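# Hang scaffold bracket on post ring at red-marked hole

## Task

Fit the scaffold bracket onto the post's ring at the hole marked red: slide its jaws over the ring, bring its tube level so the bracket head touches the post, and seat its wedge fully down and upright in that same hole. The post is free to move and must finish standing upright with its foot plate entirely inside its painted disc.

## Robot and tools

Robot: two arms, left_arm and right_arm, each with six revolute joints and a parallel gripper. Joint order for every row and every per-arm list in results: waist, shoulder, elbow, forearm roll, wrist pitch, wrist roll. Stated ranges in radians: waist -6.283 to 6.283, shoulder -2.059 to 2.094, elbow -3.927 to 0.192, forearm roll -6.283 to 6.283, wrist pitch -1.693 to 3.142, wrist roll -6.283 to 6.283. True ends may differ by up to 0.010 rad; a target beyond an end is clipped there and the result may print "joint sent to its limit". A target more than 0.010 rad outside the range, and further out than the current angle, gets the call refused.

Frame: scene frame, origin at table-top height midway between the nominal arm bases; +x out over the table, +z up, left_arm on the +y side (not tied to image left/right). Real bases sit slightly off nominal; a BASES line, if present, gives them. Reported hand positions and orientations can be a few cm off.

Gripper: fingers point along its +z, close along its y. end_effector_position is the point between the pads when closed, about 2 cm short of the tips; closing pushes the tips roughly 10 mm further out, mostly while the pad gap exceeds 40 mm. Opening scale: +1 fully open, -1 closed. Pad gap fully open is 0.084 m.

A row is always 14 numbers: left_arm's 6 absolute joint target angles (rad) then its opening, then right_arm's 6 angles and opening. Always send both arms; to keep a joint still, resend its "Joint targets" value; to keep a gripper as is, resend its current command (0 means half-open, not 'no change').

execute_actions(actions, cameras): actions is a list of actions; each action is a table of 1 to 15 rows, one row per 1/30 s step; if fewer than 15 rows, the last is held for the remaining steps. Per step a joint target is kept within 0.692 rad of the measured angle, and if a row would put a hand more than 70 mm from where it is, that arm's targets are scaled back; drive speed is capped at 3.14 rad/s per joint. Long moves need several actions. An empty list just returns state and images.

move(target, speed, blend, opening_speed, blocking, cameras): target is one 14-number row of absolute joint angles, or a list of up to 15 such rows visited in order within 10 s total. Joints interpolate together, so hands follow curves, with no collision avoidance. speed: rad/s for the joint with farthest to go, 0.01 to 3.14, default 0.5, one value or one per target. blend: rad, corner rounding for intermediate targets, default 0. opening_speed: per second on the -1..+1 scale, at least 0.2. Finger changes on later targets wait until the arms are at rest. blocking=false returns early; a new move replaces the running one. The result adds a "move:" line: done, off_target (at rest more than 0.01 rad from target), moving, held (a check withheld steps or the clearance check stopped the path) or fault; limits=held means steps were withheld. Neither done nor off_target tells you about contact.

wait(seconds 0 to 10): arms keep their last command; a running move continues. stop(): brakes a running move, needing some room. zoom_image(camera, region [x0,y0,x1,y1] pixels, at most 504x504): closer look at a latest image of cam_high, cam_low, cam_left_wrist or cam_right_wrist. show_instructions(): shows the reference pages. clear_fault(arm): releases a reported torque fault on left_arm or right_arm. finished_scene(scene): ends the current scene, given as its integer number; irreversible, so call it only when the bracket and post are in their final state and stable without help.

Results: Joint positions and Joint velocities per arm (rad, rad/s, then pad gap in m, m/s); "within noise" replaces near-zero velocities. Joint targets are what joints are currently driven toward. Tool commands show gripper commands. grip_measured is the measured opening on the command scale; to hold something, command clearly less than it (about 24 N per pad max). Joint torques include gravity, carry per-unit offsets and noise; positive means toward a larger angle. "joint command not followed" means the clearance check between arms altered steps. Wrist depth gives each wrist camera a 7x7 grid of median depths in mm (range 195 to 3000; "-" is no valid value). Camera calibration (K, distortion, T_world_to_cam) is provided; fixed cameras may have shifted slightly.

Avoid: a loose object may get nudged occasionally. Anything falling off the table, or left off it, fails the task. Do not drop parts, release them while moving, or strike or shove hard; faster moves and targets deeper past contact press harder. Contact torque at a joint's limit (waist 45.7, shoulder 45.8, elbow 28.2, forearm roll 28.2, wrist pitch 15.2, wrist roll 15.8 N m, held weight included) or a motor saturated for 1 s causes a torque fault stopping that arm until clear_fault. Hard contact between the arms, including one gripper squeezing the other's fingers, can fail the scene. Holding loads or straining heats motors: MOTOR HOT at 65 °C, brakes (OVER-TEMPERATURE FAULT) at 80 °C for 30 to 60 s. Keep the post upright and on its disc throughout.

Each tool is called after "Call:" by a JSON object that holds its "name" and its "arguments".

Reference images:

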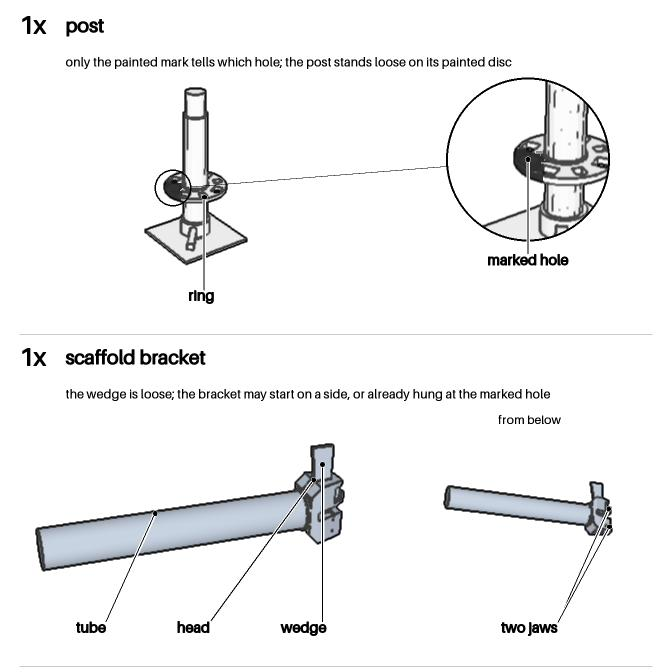

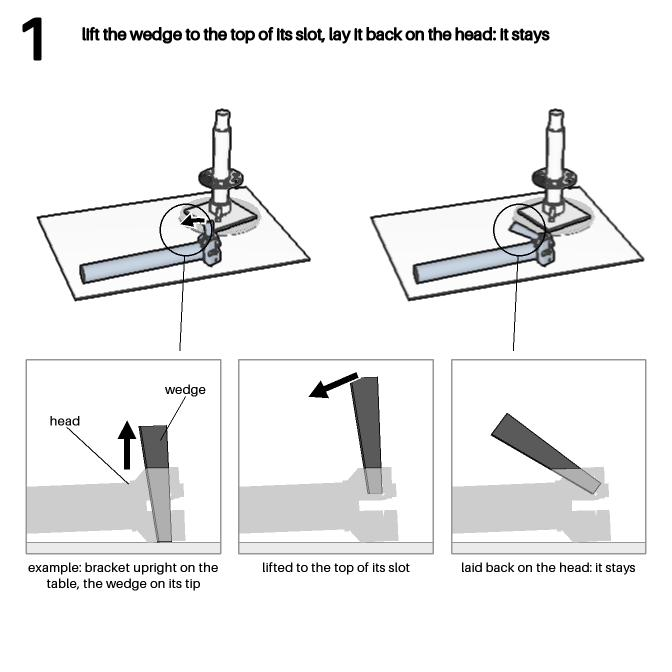

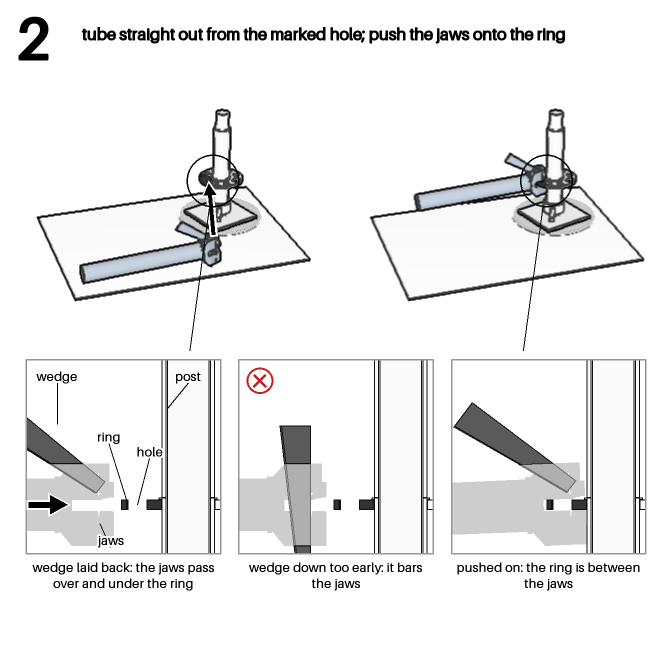

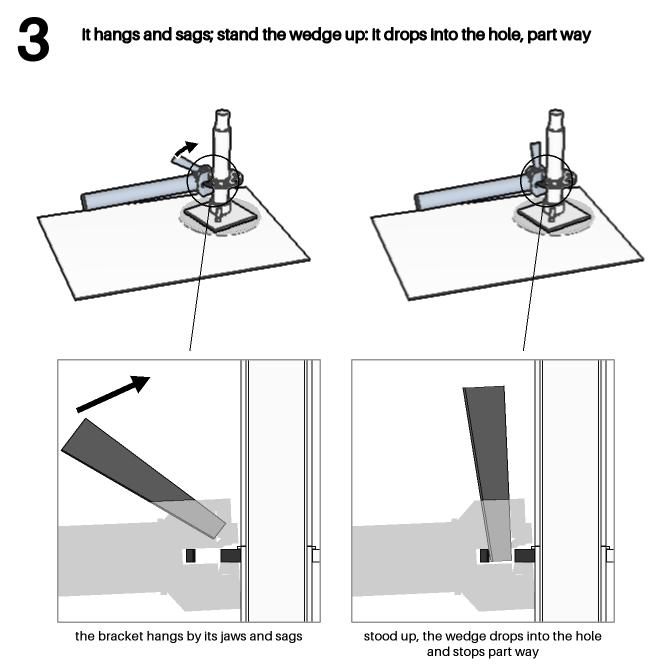

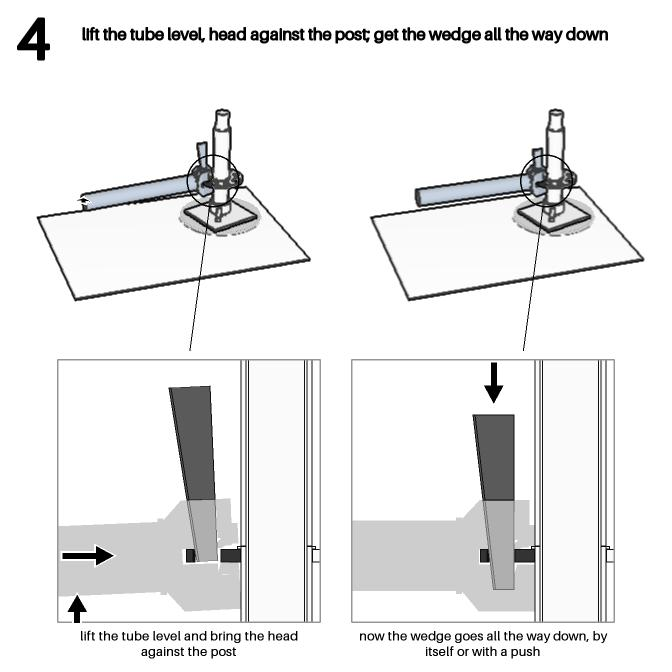

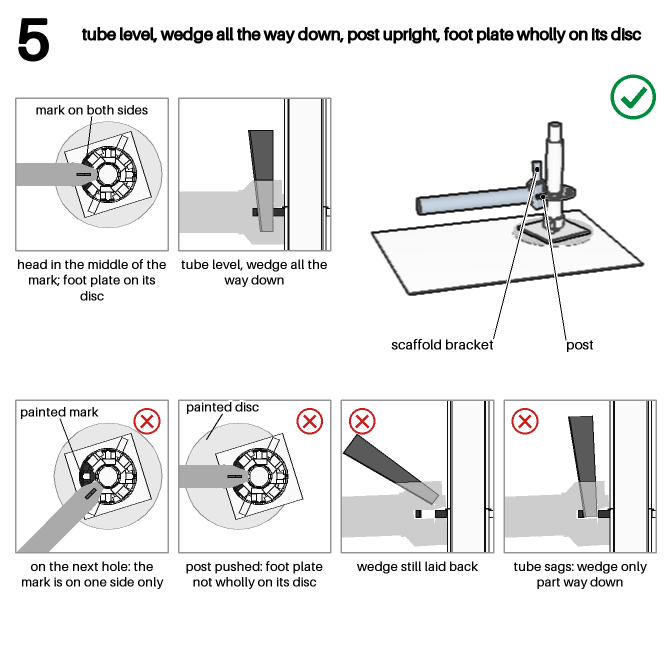

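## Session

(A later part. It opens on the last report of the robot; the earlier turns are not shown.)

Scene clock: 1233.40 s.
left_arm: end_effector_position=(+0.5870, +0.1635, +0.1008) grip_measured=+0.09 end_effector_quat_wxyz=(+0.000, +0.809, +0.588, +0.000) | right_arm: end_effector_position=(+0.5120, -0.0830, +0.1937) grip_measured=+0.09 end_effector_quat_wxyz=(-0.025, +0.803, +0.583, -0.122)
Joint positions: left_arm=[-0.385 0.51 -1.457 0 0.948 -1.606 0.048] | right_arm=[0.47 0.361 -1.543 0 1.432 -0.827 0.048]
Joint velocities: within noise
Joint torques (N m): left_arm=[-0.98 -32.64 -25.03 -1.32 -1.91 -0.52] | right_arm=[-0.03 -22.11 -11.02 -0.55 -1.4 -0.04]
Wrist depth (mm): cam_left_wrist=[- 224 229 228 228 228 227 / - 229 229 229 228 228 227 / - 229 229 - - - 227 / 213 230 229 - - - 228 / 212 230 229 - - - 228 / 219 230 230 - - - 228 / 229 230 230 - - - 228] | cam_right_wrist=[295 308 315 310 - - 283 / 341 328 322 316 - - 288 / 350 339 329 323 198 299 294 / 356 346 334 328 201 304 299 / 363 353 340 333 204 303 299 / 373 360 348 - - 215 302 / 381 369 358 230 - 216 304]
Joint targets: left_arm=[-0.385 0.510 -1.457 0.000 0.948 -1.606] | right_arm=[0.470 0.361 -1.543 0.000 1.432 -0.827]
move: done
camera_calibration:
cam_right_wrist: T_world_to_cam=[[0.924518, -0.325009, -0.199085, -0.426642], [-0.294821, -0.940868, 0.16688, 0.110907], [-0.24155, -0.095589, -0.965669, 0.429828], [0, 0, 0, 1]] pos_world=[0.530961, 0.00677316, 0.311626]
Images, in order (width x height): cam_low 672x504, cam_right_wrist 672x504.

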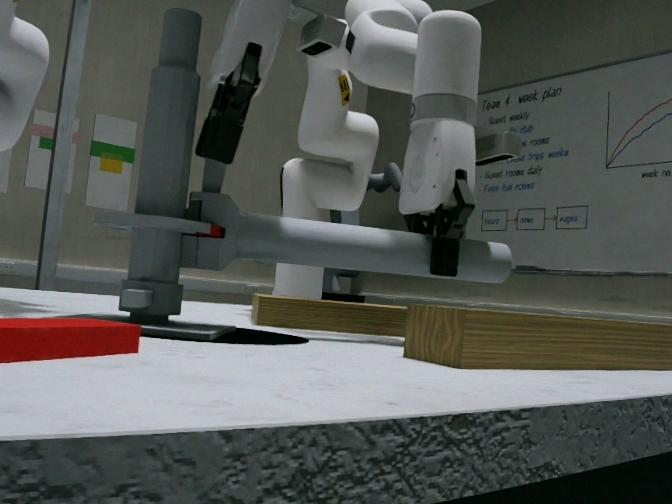

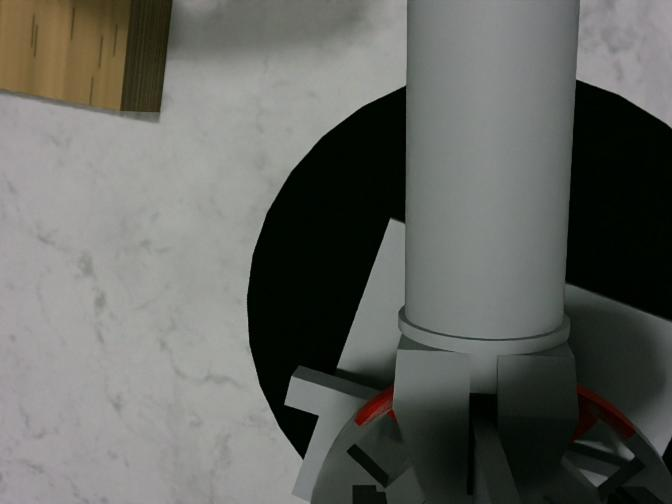

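Call:
{"name": "move", "arguments": {"target": [[-0.385,0.5098,-1.4574,0,0.9476,-1.606,-1,0.4696,0.352,-1.745,0,1.643,-0.8273,0.1],[-0.385,0.5098,-1.4574,0,0.9476,-1.606,-1,0.4696,0.352,-1.785,-0.137,1.683,-0.8273,0.1]], "speed": 0.15}}

Call:
{"name": "zoom_image", "arguments": {"camera": "cam_low", "region": [120, 50, 320, 250]}}

Call:
{"name": "zoom_image", "arguments": {"camera": "cam_right_wrist", "region": [340, 220, 672, 504]}}

Scene clock: 1256.93 s.
left_arm: end_effector_position=(+0.5870, +0.1635, +0.1008) grip_measured=+0.10 end_effector_quat_wxyz=(+0.000, +0.809, +0.588, +0.000) | right_arm: end_effector_position=(+0.5281, -0.1144, +0.2852) grip_measured=+0.09 end_effector_quat_wxyz=(+0.042, +0.800, +0.583, -0.136)
Joint positions: left_arm=[-0.385 0.51 -1.457 0 0.948 -1.606 0.049] | right_arm=[0.47 0.352 -1.785 -0.137 1.683 -0.827 0.048]
Joint velocities: within noise
Joint torques (N m): left_arm=[5.43 -31.22 -21.22 3.24 -0.76 1.35] | right_arm=[-10.81 -22.73 -11.76 -8.77 -0.56 -0.56]
Wrist depth (mm): cam_left_wrist=[- 224 229 228 228 228 227 / - 229 229 228 228 228 228 / - 230 - - - - 228 / 214 229 229 - - - 228 / 213 230 230 - - - 228 / 220 230 230 - - - 228 / 229 230 230 - - - 228] | cam_right_wrist=[394 390 384 257 255 366 361 / 407 403 395 270 263 377 371 / 422 416 408 273 267 385 382 / 434 426 418 262 259 391 393 / 447 438 434 310 299 304 403 / 463 454 448 316 213 321 416 / 480 471 464 - - 437 431]
Joint targets: left_arm=[-0.385 0.510 -1.457 0.000 0.948 -1.606] | right_arm=[0.470 0.352 -1.785 -0.137 1.683 -0.827]
move: done
camera_calibration:
cam_left_wrist: T_world_to_cam=[[0.951348, -0.30803, -0.00737903, -0.476263], [-0.30799, -0.95137, 0.00610562, 0.402128], [-0.0089009, -0.0035359, -0.999954, 0.237366], [0, 0, 0, 1]] pos_world=[0.579056, 0.236709, 0.231386]
cam_right_wrist: T_world_to_cam=[[0.939248, -0.326357, -0.106322, -0.46795], [-0.28954, -0.919691, 0.265207, 0.0425367], [-0.184336, -0.218311, -0.958311, 0.472729], [0, 0, 0, 1]] pos_world=[0.538978, -0.0103965, 0.391987]

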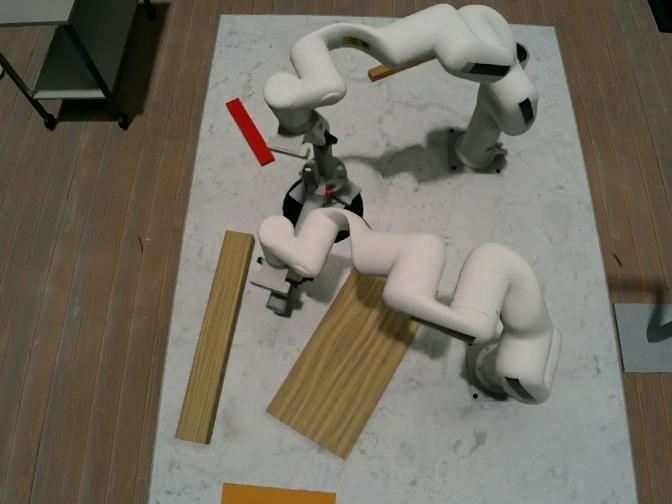

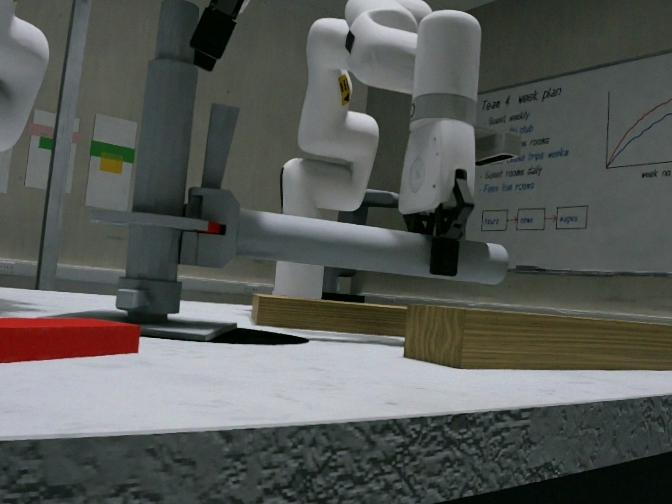

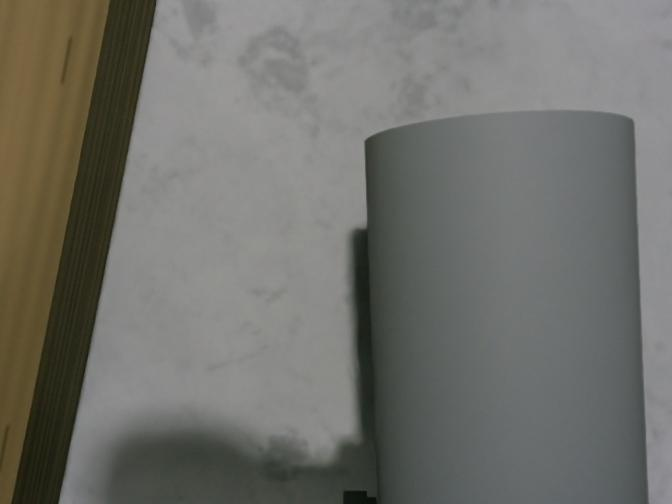

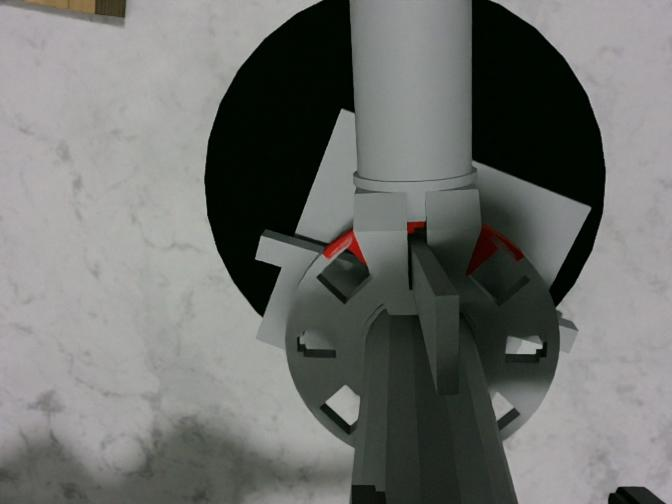

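Scaled by 2.520 from the camera's 672x504 image, which has a finer 960x720 frame.

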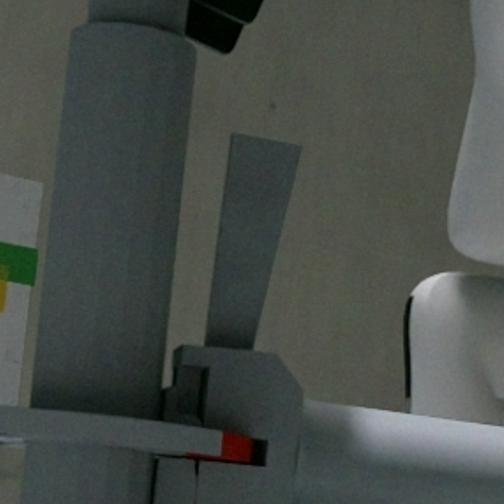

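Scaled by 1.518 from the camera's 672x504 image, which has a finer 960x720 frame.

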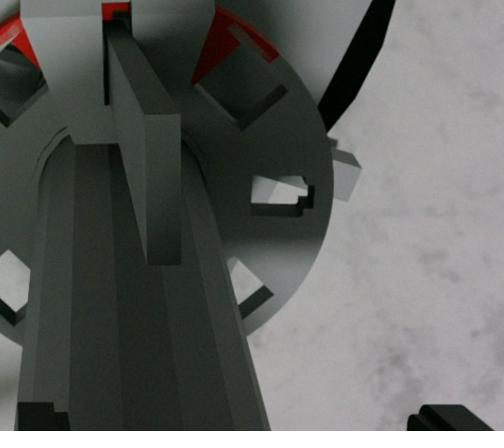

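Call:
{"name": "move", "arguments": {"target": [-0.385,0.5098,-1.4574,0,0.9476,-1.606,-1,0.5286,0.225,-1.604,-0.137,1.503,-0.768,0.1], "speed": 0.15, "cameras": ["cam_right_wrist","cam_low"]}}

Scene clock: 1288.67 s.
left_arm: end_effector_position=(+0.5870, +0.1635, +0.1008) grip_measured=+0.10 end_effector_quat_wxyz=(+0.000, +0.809, +0.588, +0.000) | right_arm: end_effector_position=(+0.5172, -0.0844, +0.2865) grip_measured=+0.09 end_effector_quat_wxyz=(+0.059, +0.800, +0.593, -0.071)
Joint positions: left_arm=[-0.385 0.51 -1.457 0 0.948 -1.606 0.049] | right_arm=[0.529 0.225 -1.604 -0.137 1.503 -0.768 0.048]
Joint velocities: within noise
Joint torques (N m): left_arm=[-0.21 -31.09 -22.25 0.68 -0.95 1.26] | right_arm=[0 -20.42 -11.12 -0.48 -2.01 -0.1]
Wrist depth (mm): cam_left_wrist=[- 224 229 228 228 228 227 / - 229 229 229 228 228 228 / - 229 - - - - 228 / 214 230 - - - - 228 / 213 230 230 - - - 228 / 219 230 230 - - - 228 / 229 230 230 - - - 228] | cam_right_wrist=[348 385 384 382 266 382 382 / 395 394 393 388 271 391 391 / 403 402 401 398 278 398 399 / 410 409 408 404 282 407 406 / 417 417 413 309 273 410 414 / 429 426 425 314 277 390 424 / 438 436 436 319 233 322 433]
Joint targets: left_arm=[-0.385 0.510 -1.457 0.000 0.948 -1.606] | right_arm=[0.529 0.225 -1.604 -0.137 1.503 -0.768]
move: done
camera_calibration:
cam_right_wrist: T_world_to_cam=[[0.95413, -0.299304, -0.00722739, -0.48153], [-0.293126, -0.938805, 0.180892, 0.0910729], [-0.0609269, -0.170476, -0.983476, 0.42589], [0, 0, 0, 1]] pos_world=[0.512086, 0.0139801, 0.398899]
Images, in order (width x height): cam_low 672x504, cam_right_wrist 672x504.

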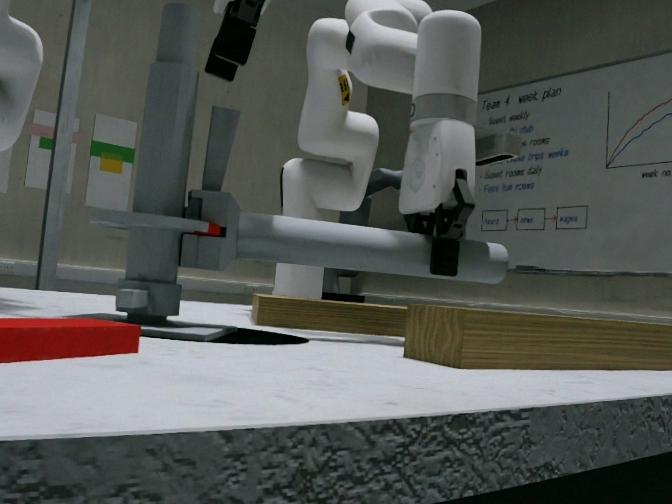

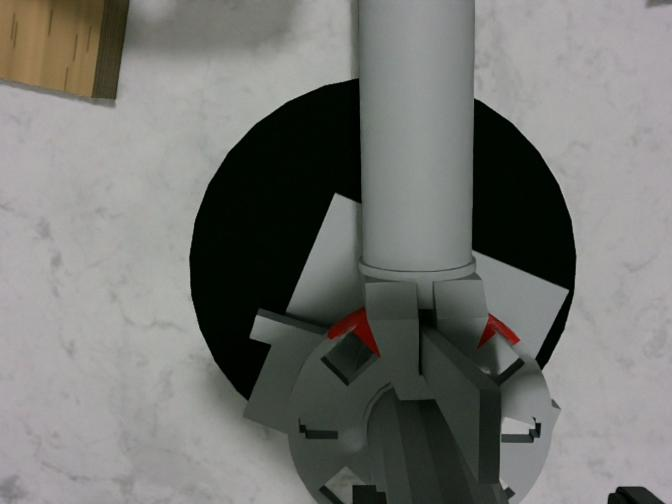

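Call:
{"name": "move", "arguments": {"target": [[-0.385,0.5098,-1.4574,0,0.9476,-1.606,-1,0.5286,0.236,-1.419,-0.137,1.307,-0.768,0.1],[-0.385,0.5098,-1.4574,0,0.9476,-1.606,-1,0.5286,0.236,-1.419,-0.137,1.307,-0.768,-1]], "speed": 0.1, "opening_speed": 0.5, "cameras": ["cam_right_wrist","cam_low"]}}

Call:
{"name": "zoom_image", "arguments": {"camera": "cam_right_wrist", "region": [340, 220, 672, 504]}}

Call:
{"name": "zoom_image", "arguments": {"camera": "cam_low", "region": [120, 50, 320, 250]}}

Scene clock: 1306.70 s.
left_arm: end_effector_position=(+0.5870, +0.1635, +0.1008) grip_measured=+0.10 end_effector_quat_wxyz=(+0.000, +0.809, +0.588, +0.000) | right_arm: end_effector_position=(+0.5145, -0.0822, +0.2163) grip_measured=-0.87 end_effector_quat_wxyz=(+0.056, +0.793, +0.603, -0.070)
Joint positions: left_arm=[-0.385 0.51 -1.457 0 0.948 -1.606 0.048] | right_arm=[0.529 0.236 -1.419 -0.137 1.307 -0.768 0.006]
Joint velocities: within noise
Joint torques (N m): left_arm=[-0.18 -32.05 -24.1 -0.24 -1.71 -0.07] | right_arm=[-0.22 -20.11 -10.82 -0.03 -1.2 -0.16]
Wrist depth (mm): cam_left_wrist=[- 224 229 228 228 228 227 / - 229 229 229 228 228 228 / - 229 229 - - - 228 / 213 230 229 - - - 228 / 213 230 230 - - - 228 / 219 230 230 - - - 228 / 229 230 230 - - - 228] | cam_right_wrist=[284 319 317 317 200 314 315 / 326 326 325 321 202 319 322 / 333 332 331 219 206 327 328 / 339 338 337 223 210 333 334 / 345 345 344 225 213 333 338 / 354 353 348 247 205 209 347 / 361 361 360 245 - 244 354]
Joint targets: left_arm=[-0.385 0.510 -1.457 0.000 0.948 -1.606] | right_arm=[0.529 0.236 -1.419 -0.137 1.307 -0.768]
move: done
camera_calibration:
cam_right_wrist: T_world_to_cam=[[0.961457, -0.274609, -0.0137936, -0.479188], [-0.267964, -0.947073, 0.176773, 0.0922811], [-0.061607, -0.166264, -0.984155, 0.357906], [0, 0, 0, 1]] pos_world=[0.507497, 0.0153142, 0.329312]
Images, in order (width x height): cam_low 672x504, cam_right_wrist 672x504.

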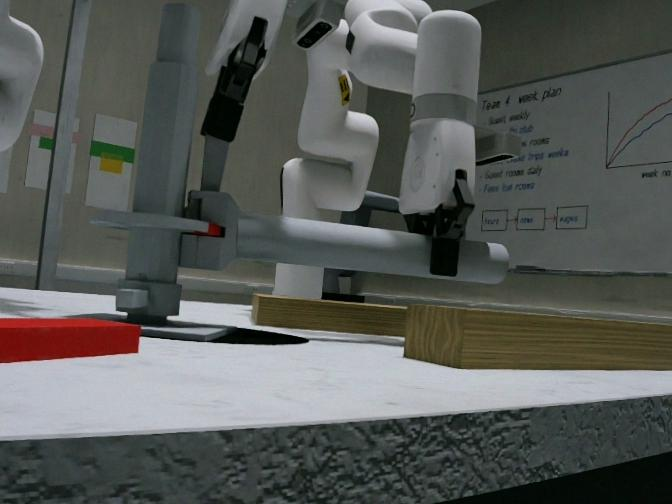

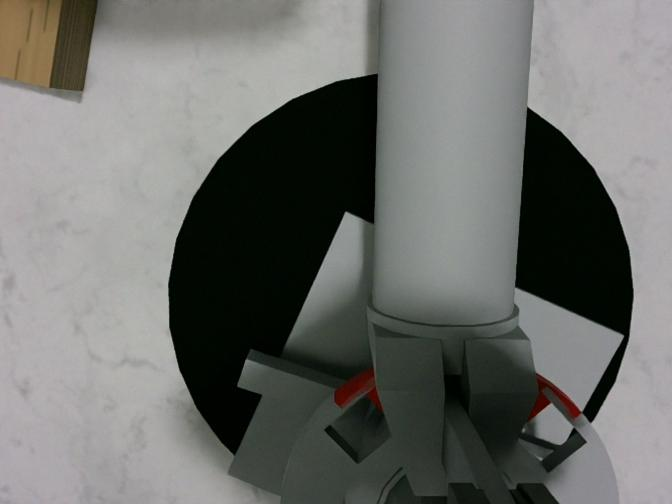

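Scaled by 1.518 from the camera's 672x504 image, which has a finer 960x720 frame.

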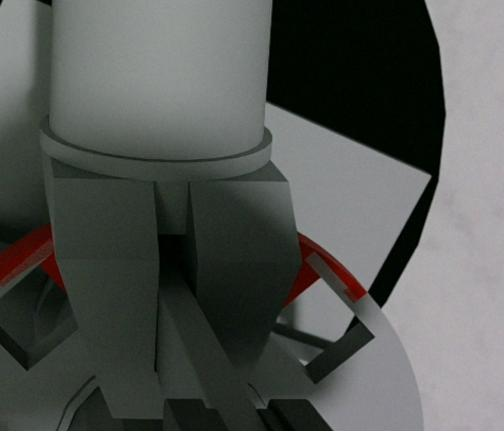

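Scaled by 2.520 from the camera's 672x504 image, which has a finer 960x720 frame.

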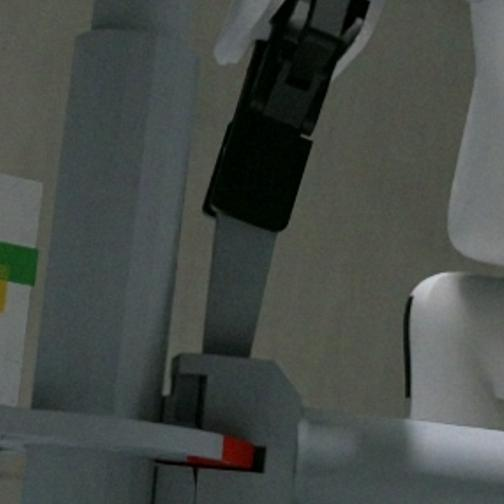

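Call:
{"name": "move", "arguments": {"target": [[-0.385,0.5098,-1.4574,0,0.9476,-1.606,-1,0.5286,0.236,-1.435,-0.137,1.323,-0.768,-1],[-0.385,0.5098,-1.4574,0,0.9476,-1.606,-1,0.5286,0.2375,-1.375,-0.137,1.2615,-0.768,-1]], "speed": 0.03, "cameras": ["cam_right_wrist","cam_low"]}}

Call:
{"name": "zoom_image", "arguments": {"camera": "cam_right_wrist", "region": [340, 220, 672, 504]}}

Call:
{"name": "zoom_image", "arguments": {"camera": "cam_low", "region": [120, 50, 320, 250]}}

Scene clock: 1316.77 s.
left_arm: end_effector_position=(+0.5870, +0.1635, +0.1008) grip_measured=+0.10 end_effector_quat_wxyz=(+0.000, +0.809, +0.588, +0.000) | right_arm: end_effector_position=(+0.5119, -0.0826, +0.2004) grip_measured=-0.85 end_effector_quat_wxyz=(+0.055, +0.791, +0.605, -0.070)
Joint positions: left_arm=[-0.385 0.51 -1.457 0 0.948 -1.606 0.048] | right_arm=[0.529 0.237 -1.375 -0.137 1.262 -0.768 0.006]
Joint velocities: within noise
Joint torques (N m): left_arm=[0 -32.38 -23.7 0.14 -1.6 0.29] | right_arm=[3.31 -8.66 -1.94 3.23 3.2 -0.25]
Wrist depth (mm): cam_left_wrist=[- 224 229 229 228 228 227 / - 229 229 229 228 228 227 / - 229 229 - - - 228 / 213 230 229 - - - 228 / 213 230 229 - - - 228 / 219 230 230 - - - 228 / 229 230 230 - - - 228] | cam_right_wrist=[272 304 303 303 - 301 300 / 312 311 310 310 - 304 307 / 318 317 316 316 - 313 313 / 323 322 322 321 201 317 318 / 329 329 328 319 198 317 324 / 338 337 332 298 197 222 328 / 345 344 341 230 - 232 336]
Joint targets: left_arm=[-0.385 0.510 -1.457 0.000 0.948 -1.606] | right_arm=[0.529 0.237 -1.375 -0.137 1.262 -0.768]
move: done
camera_calibration:
cam_right_wrist: T_world_to_cam=[[0.962959, -0.269186, -0.0157875, -0.476902], [-0.262384, -0.948909, 0.175287, 0.09127], [-0.0621655, -0.164651, -0.984391, 0.342491], [0, 0, 0, 1]] pos_world=[0.504476, 0.0146235, 0.313617]
Images, in order (width x height): cam_low 672x504, cam_right_wrist 672x504.

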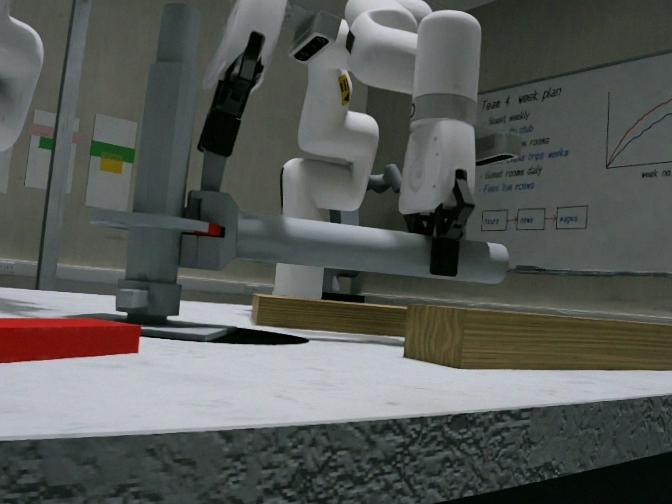

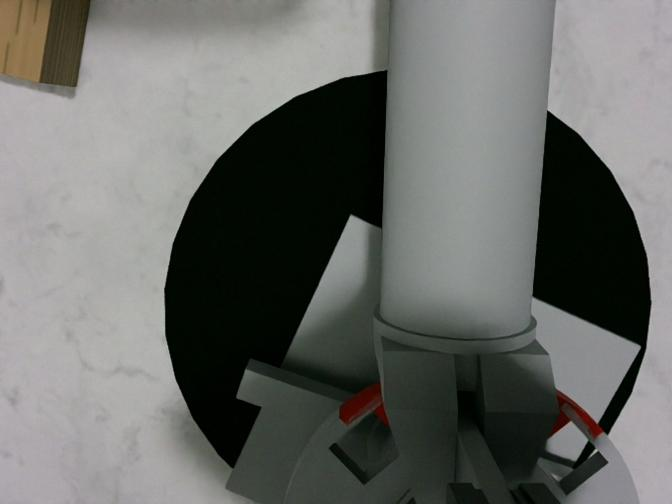

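Scaled by 1.518 from the camera's 672x504 image, which has a finer 960x720 frame.

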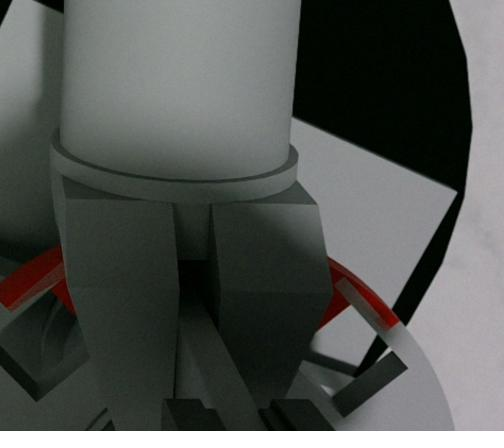

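Scaled by 2.520 from the camera's 672x504 image, which has a finer 960x720 frame.

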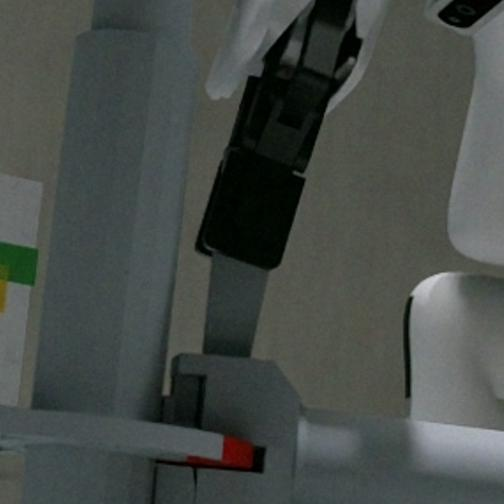

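Call:
{"name": "zoom_image", "arguments": {"camera": "cam_right_wrist", "region": [270, 310, 672, 504]}}

Scaled by 1.254 from the camera's 672x504 image, which has a finer 960x720 frame.

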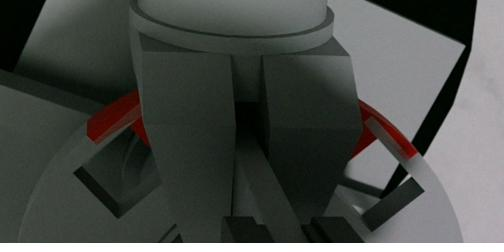

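Call:
{"name": "move", "arguments": {"target": [[-0.385,0.5098,-1.4574,0,0.9476,-1.606,-1,0.5286,0.236,-1.395,-0.137,1.2830,-0.768,-1],[-0.385,0.5231,-1.4784,0,0.9552,-1.606,-1,0.5231,0.2487,-1.4131,-0.137,1.2884,-0.7735,-1],[-0.385,0.5231,-1.4784,0,0.9552,-1.606,-1,0.5231,0.2500,-1.3581,-0.137,1.2321,-0.7735,-1]], "speed": 0.03, "cameras": ["cam_right_wrist","cam_low"]}}

Call:
{"name": "zoom_image", "arguments": {"camera": "cam_right_wrist", "region": [270, 310, 672, 504]}}

Call:
{"name": "zoom_image", "arguments": {"camera": "cam_low", "region": [120, 50, 320, 250]}}

Scene clock: 1374.17 s.
left_arm: end_effector_position=(+0.5907, +0.1621, +0.1008) grip_measured=+0.09 end_effector_quat_wxyz=(+0.000, +0.809, +0.588, +0.000) | right_arm: end_effector_position=(+0.5137, -0.0842, +0.1888) grip_measured=-0.86 end_effector_quat_wxyz=(+0.053, +0.790, +0.607, -0.070)
Joint positions: left_arm=[-0.385 0.523 -1.478 0 0.955 -1.606 0.048] | right_arm=[0.523 0.25 -1.358 -0.137 1.232 -0.773 0.006]
Joint velocities: within noise
Joint torques (N m): left_arm=[-0.27 -31.96 -23.44 -0.09 -1.62 0.08] | right_arm=[3.63 -8.44 -1.13 3.47 3.38 -0.18]
Wrist depth (mm): cam_left_wrist=[- 229 229 228 228 228 228 / - 229 229 229 228 228 228 / 210 230 229 - - - 228 / 222 230 229 - - - 228 / 219 230 230 - - - 228 / 228 230 229 - - - 228 / 230 230 230 - - - 228] | cam_right_wrist=[275 293 292 292 - 290 289 / 300 299 299 299 - 297 296 / 306 305 305 304 - 302 301 / 312 311 310 309 - 307 306 / 317 317 316 - 203 308 312 / 325 324 320 284 - 312 316 / 332 331 331 217 - - 324]
Joint targets: left_arm=[-0.385 0.523 -1.478 0.000 0.955 -1.606] | right_arm=[0.523 0.250 -1.358 -0.137 1.232 -0.773]
move: done
camera_calibration:
cam_right_wrist: T_world_to_cam=[[0.963892, -0.265676, -0.0181239, -0.478997], [-0.258609, -0.950138, 0.174237, 0.0904297], [-0.0635109, -0.163259, -0.984537, 0.331789], [0, 0, 0, 1]] pos_world=[0.506159, 0.0128304, 0.302221]
Images, in order (width x height): cam_low 672x504, cam_right_wrist 672x504.

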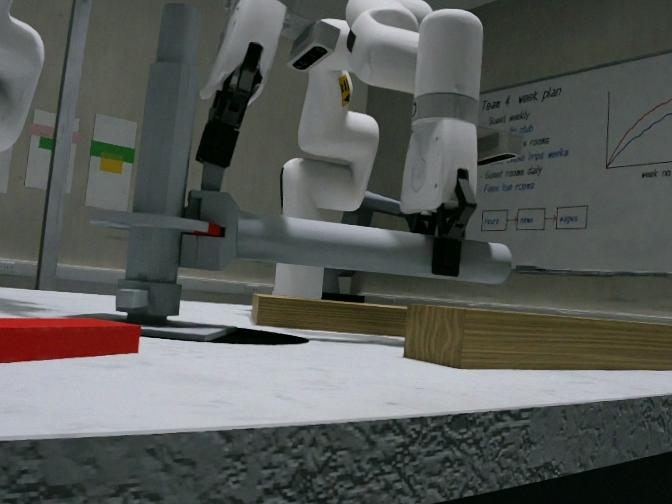

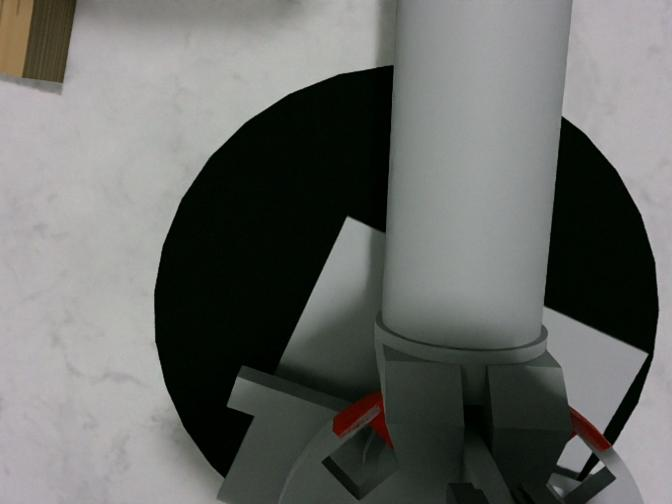

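Scaled by 1.254 from the camera's 672x504 image, which has a finer 960x720 frame.

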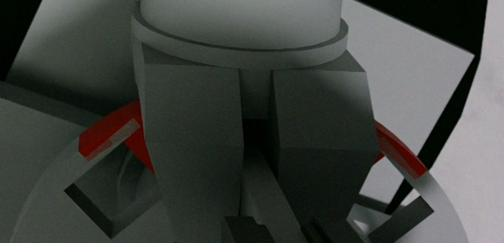

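Scaled by 2.520 from the camera's 672x504 image, which has a finer 960x720 frame.

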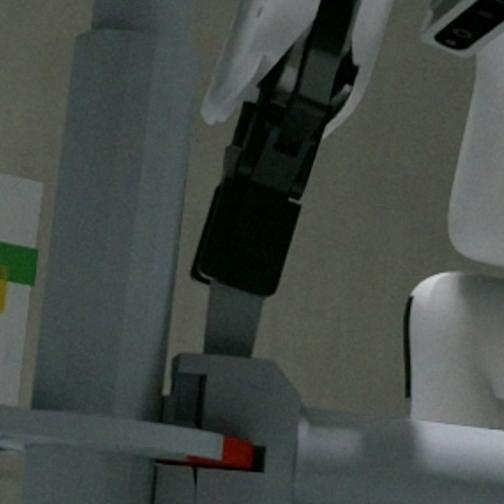

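Call:
{"name": "move", "arguments": {"target": [[-0.385,0.5231,-1.4784,0,0.9552,-1.606,-1,0.5231,0.2490,-1.3951,-0.137,1.2701,-0.7735,-1],[-0.385,0.5364,-1.4993,0,0.9628,-1.606,-1,0.5176,0.2617,-1.4132,-0.137,1.2755,-0.779,-1],[-0.385,0.5364,-1.4993,0,0.9628,-1.606,-1,0.5176,0.2630,-1.3582,-0.137,1.2192,-0.779,-1]], "speed": 0.03, "cameras": ["cam_right_wrist","cam_low"]}}

Call:
{"name": "zoom_image", "arguments": {"camera": "cam_right_wrist", "region": [270, 310, 672, 504]}}

Call:
{"name": "zoom_image", "arguments": {"camera": "cam_low", "region": [120, 50, 320, 250]}}

Scene clock: 1387.30 s.
left_arm: end_effector_position=(+0.5944, +0.1608, +0.1007) grip_measured=+0.09 end_effector_quat_wxyz=(+0.000, +0.809, +0.588, +0.000) | right_arm: end_effector_position=(+0.5167, -0.0854, +0.1828) grip_measured=-0.86 end_effector_quat_wxyz=(+0.053, +0.789, +0.608, -0.070)
Joint positions: left_arm=[-0.385 0.536 -1.499 0 0.963 -1.606 0.048] | right_arm=[0.518 0.263 -1.358 -0.137 1.219 -0.779 0.006]
Joint velocities: within noise
Joint torques (N m): left_arm=[-0.28 -32.3 -23.58 0.25 -1.34 0.64] | right_arm=[3.77 -8.26 -1.04 3.63 3.78 -0.13]
Wrist depth (mm): cam_left_wrist=[- 229 229 229 228 227 227 / 210 229 229 228 228 228 227 / 219 229 229 - - - 228 / 215 229 230 - - - 228 / 224 230 229 - - - 228 / 230 230 230 - - - 228 / 230 230 230 - - - 228] | cam_right_wrist=[281 287 287 286 - - 283 / 294 294 293 293 - 290 290 / 300 299 298 298 - 296 295 / 306 305 304 304 - 301 300 / 312 311 310 - - 302 305 / 319 318 314 - - 306 309 / 326 324 324 211 - - 318]
Joint targets: left_arm=[-0.385 0.536 -1.499 0.000 0.963 -1.606] | right_arm=[0.518 0.263 -1.358 -0.137 1.219 -0.779]
move: done
camera_calibration:
cam_right_wrist: T_world_to_cam=[[0.964247, -0.264272, -0.0196875, -0.482164], [-0.257004, -0.950668, 0.173723, 0.0903836], [-0.0646265, -0.162452, -0.984598, 0.326445], [0, 0, 0, 1]] pos_world=[0.509251, 0.0115339, 0.296223]
Images, in order (width x height): cam_low 672x504, cam_right_wrist 672x504.

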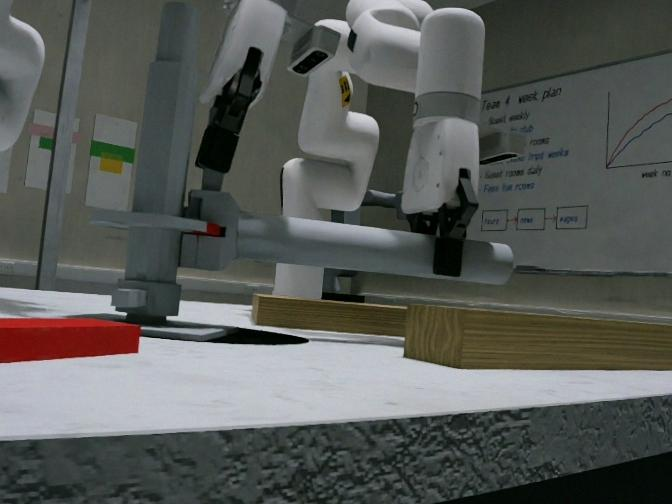

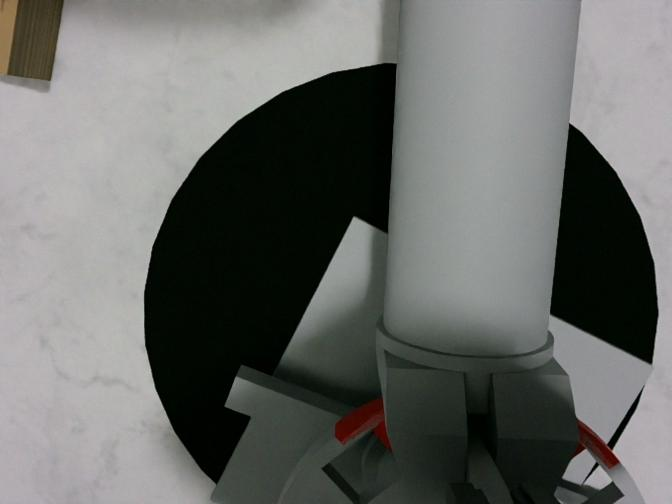

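Scaled by 1.254 from the camera's 672x504 image, which has a finer 960x720 frame.

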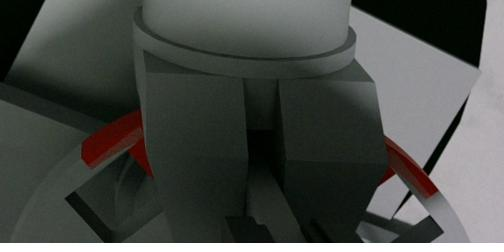

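Scaled by 2.520 from the camera's 672x504 image, which has a finer 960x720 frame.

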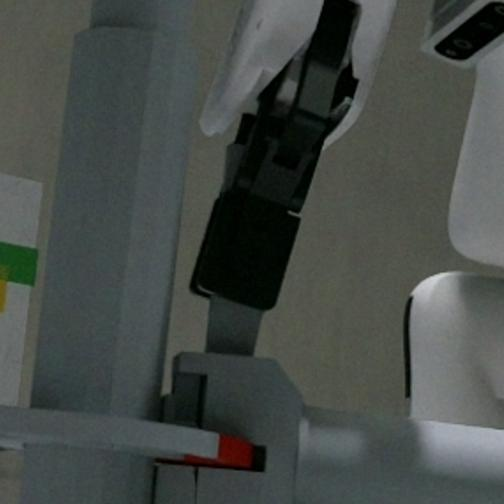

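Call:
{"name": "move", "arguments": {"target": [[-0.385,0.5364,-1.4993,0,0.9628,-1.606,-1,0.5176,0.2620,-1.3952,-0.137,1.2572,-0.779,-1],[-0.378,0.5364,-1.4993,0,0.9628,-1.599,-1,0.5234,0.2723,-1.4134,-0.137,1.2651,-0.7732,-1],[-0.378,0.553,-1.5255,0,0.9723,-1.599,-1,0.5165,0.2882,-1.436,-0.137,1.2719,-0.7801,-1],[-0.3867,0.553,-1.5255,0,0.9723,-1.6077,-1,0.5093,0.2754,-1.4133,-0.137,1.262,-0.7873,-1]], "speed": 0.03, "cameras": ["cam_right_wrist","cam_low"]}}

Call:
{"name": "zoom_image", "arguments": {"camera": "cam_right_wrist", "region": [270, 310, 672, 504]}}

Call:
{"name": "zoom_image", "arguments": {"camera": "cam_low", "region": [120, 50, 320, 250]}}

Scene clock: 1419.80 s.
left_arm: end_effector_position=(+0.5986, +0.1582, +0.1006) grip_measured=+0.09 end_effector_quat_wxyz=(+0.000, +0.809, +0.588, +0.000) | right_arm: end_effector_position=(+0.5247, -0.0871, +0.1958) grip_measured=-0.87 end_effector_quat_wxyz=(+0.053, +0.791, +0.605, -0.071)
Joint positions: left_arm=[-0.387 0.553 -1.525 0 0.972 -1.608 0.048] | right_arm=[0.509 0.275 -1.414 -0.137 1.262 -0.787 0.006]
Joint velocities: within noise
Joint torques (N m): left_arm=[-6.07 -33.67 -24.09 -2.05 -1.69 0.78] | right_arm=[-2.13 -22.5 -12.21 -1.65 -2.55 -0.33]
Wrist depth (mm): cam_left_wrist=[213 229 229 228 228 228 227 / 221 229 229 228 228 228 227 / 218 229 229 - - - 228 / 226 229 229 - - - 227 / 230 230 229 - - - 228 / 230 230 230 - - - 228 / 230 230 230 - - - 228] | cam_right_wrist=[296 299 298 297 - 295 294 / 307 306 305 304 197 302 301 / 313 312 311 310 199 308 307 / 318 318 317 316 202 314 312 / 325 324 323 320 202 315 318 / 333 332 326 - - 317 322 / 340 339 331 224 - 229 332]
Joint targets: left_arm=[-0.387 0.553 -1.525 0.000 0.972 -1.608] | right_arm=[0.509 0.275 -1.413 -0.137 1.262 -0.787]
move: done
camera_calibration:
cam_right_wrist: T_world_to_cam=[[0.962814, -0.269482, -0.0192078, -0.489847], [-0.262112, -0.94898, 0.175311, 0.0911305], [-0.065471, -0.163757, -0.984326, 0.33983], [0, 0, 0, 1]] pos_world=[0.517767, 0.0101259, 0.309118]
Images, in order (width x height): cam_low 672x504, cam_right_wrist 672x504.

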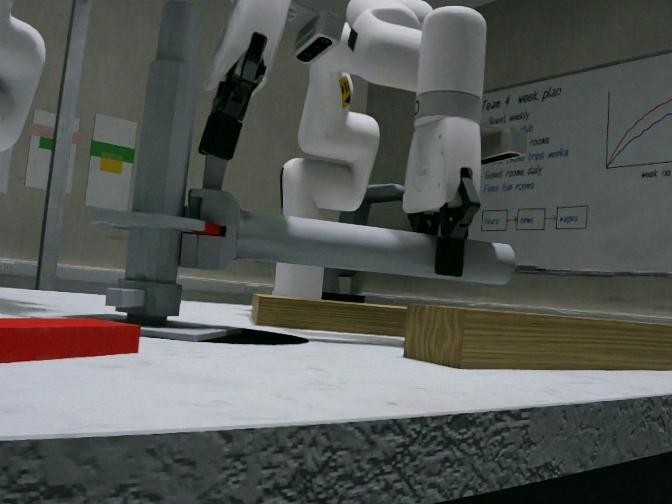

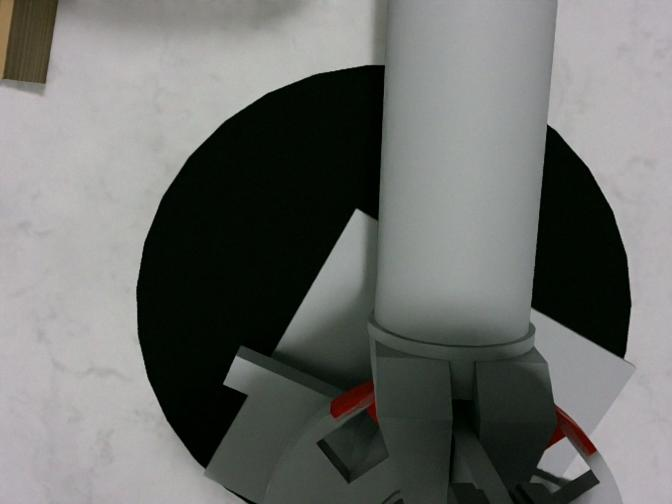

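Scaled by 1.254 from the camera's 672x504 image, which has a finer 960x720 frame.

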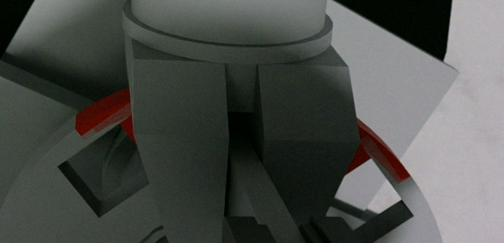

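Scaled by 2.520 from the camera's 672x504 image, which has a finer 960x720 frame.

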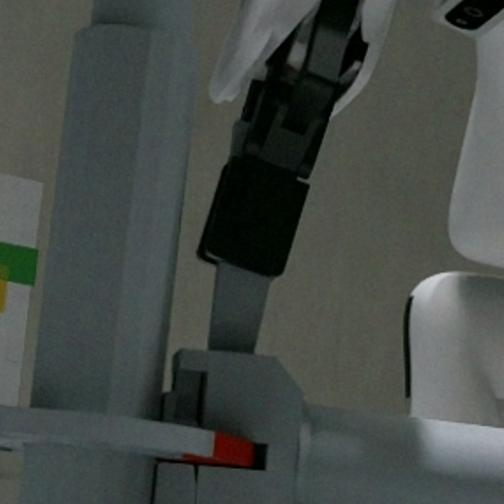

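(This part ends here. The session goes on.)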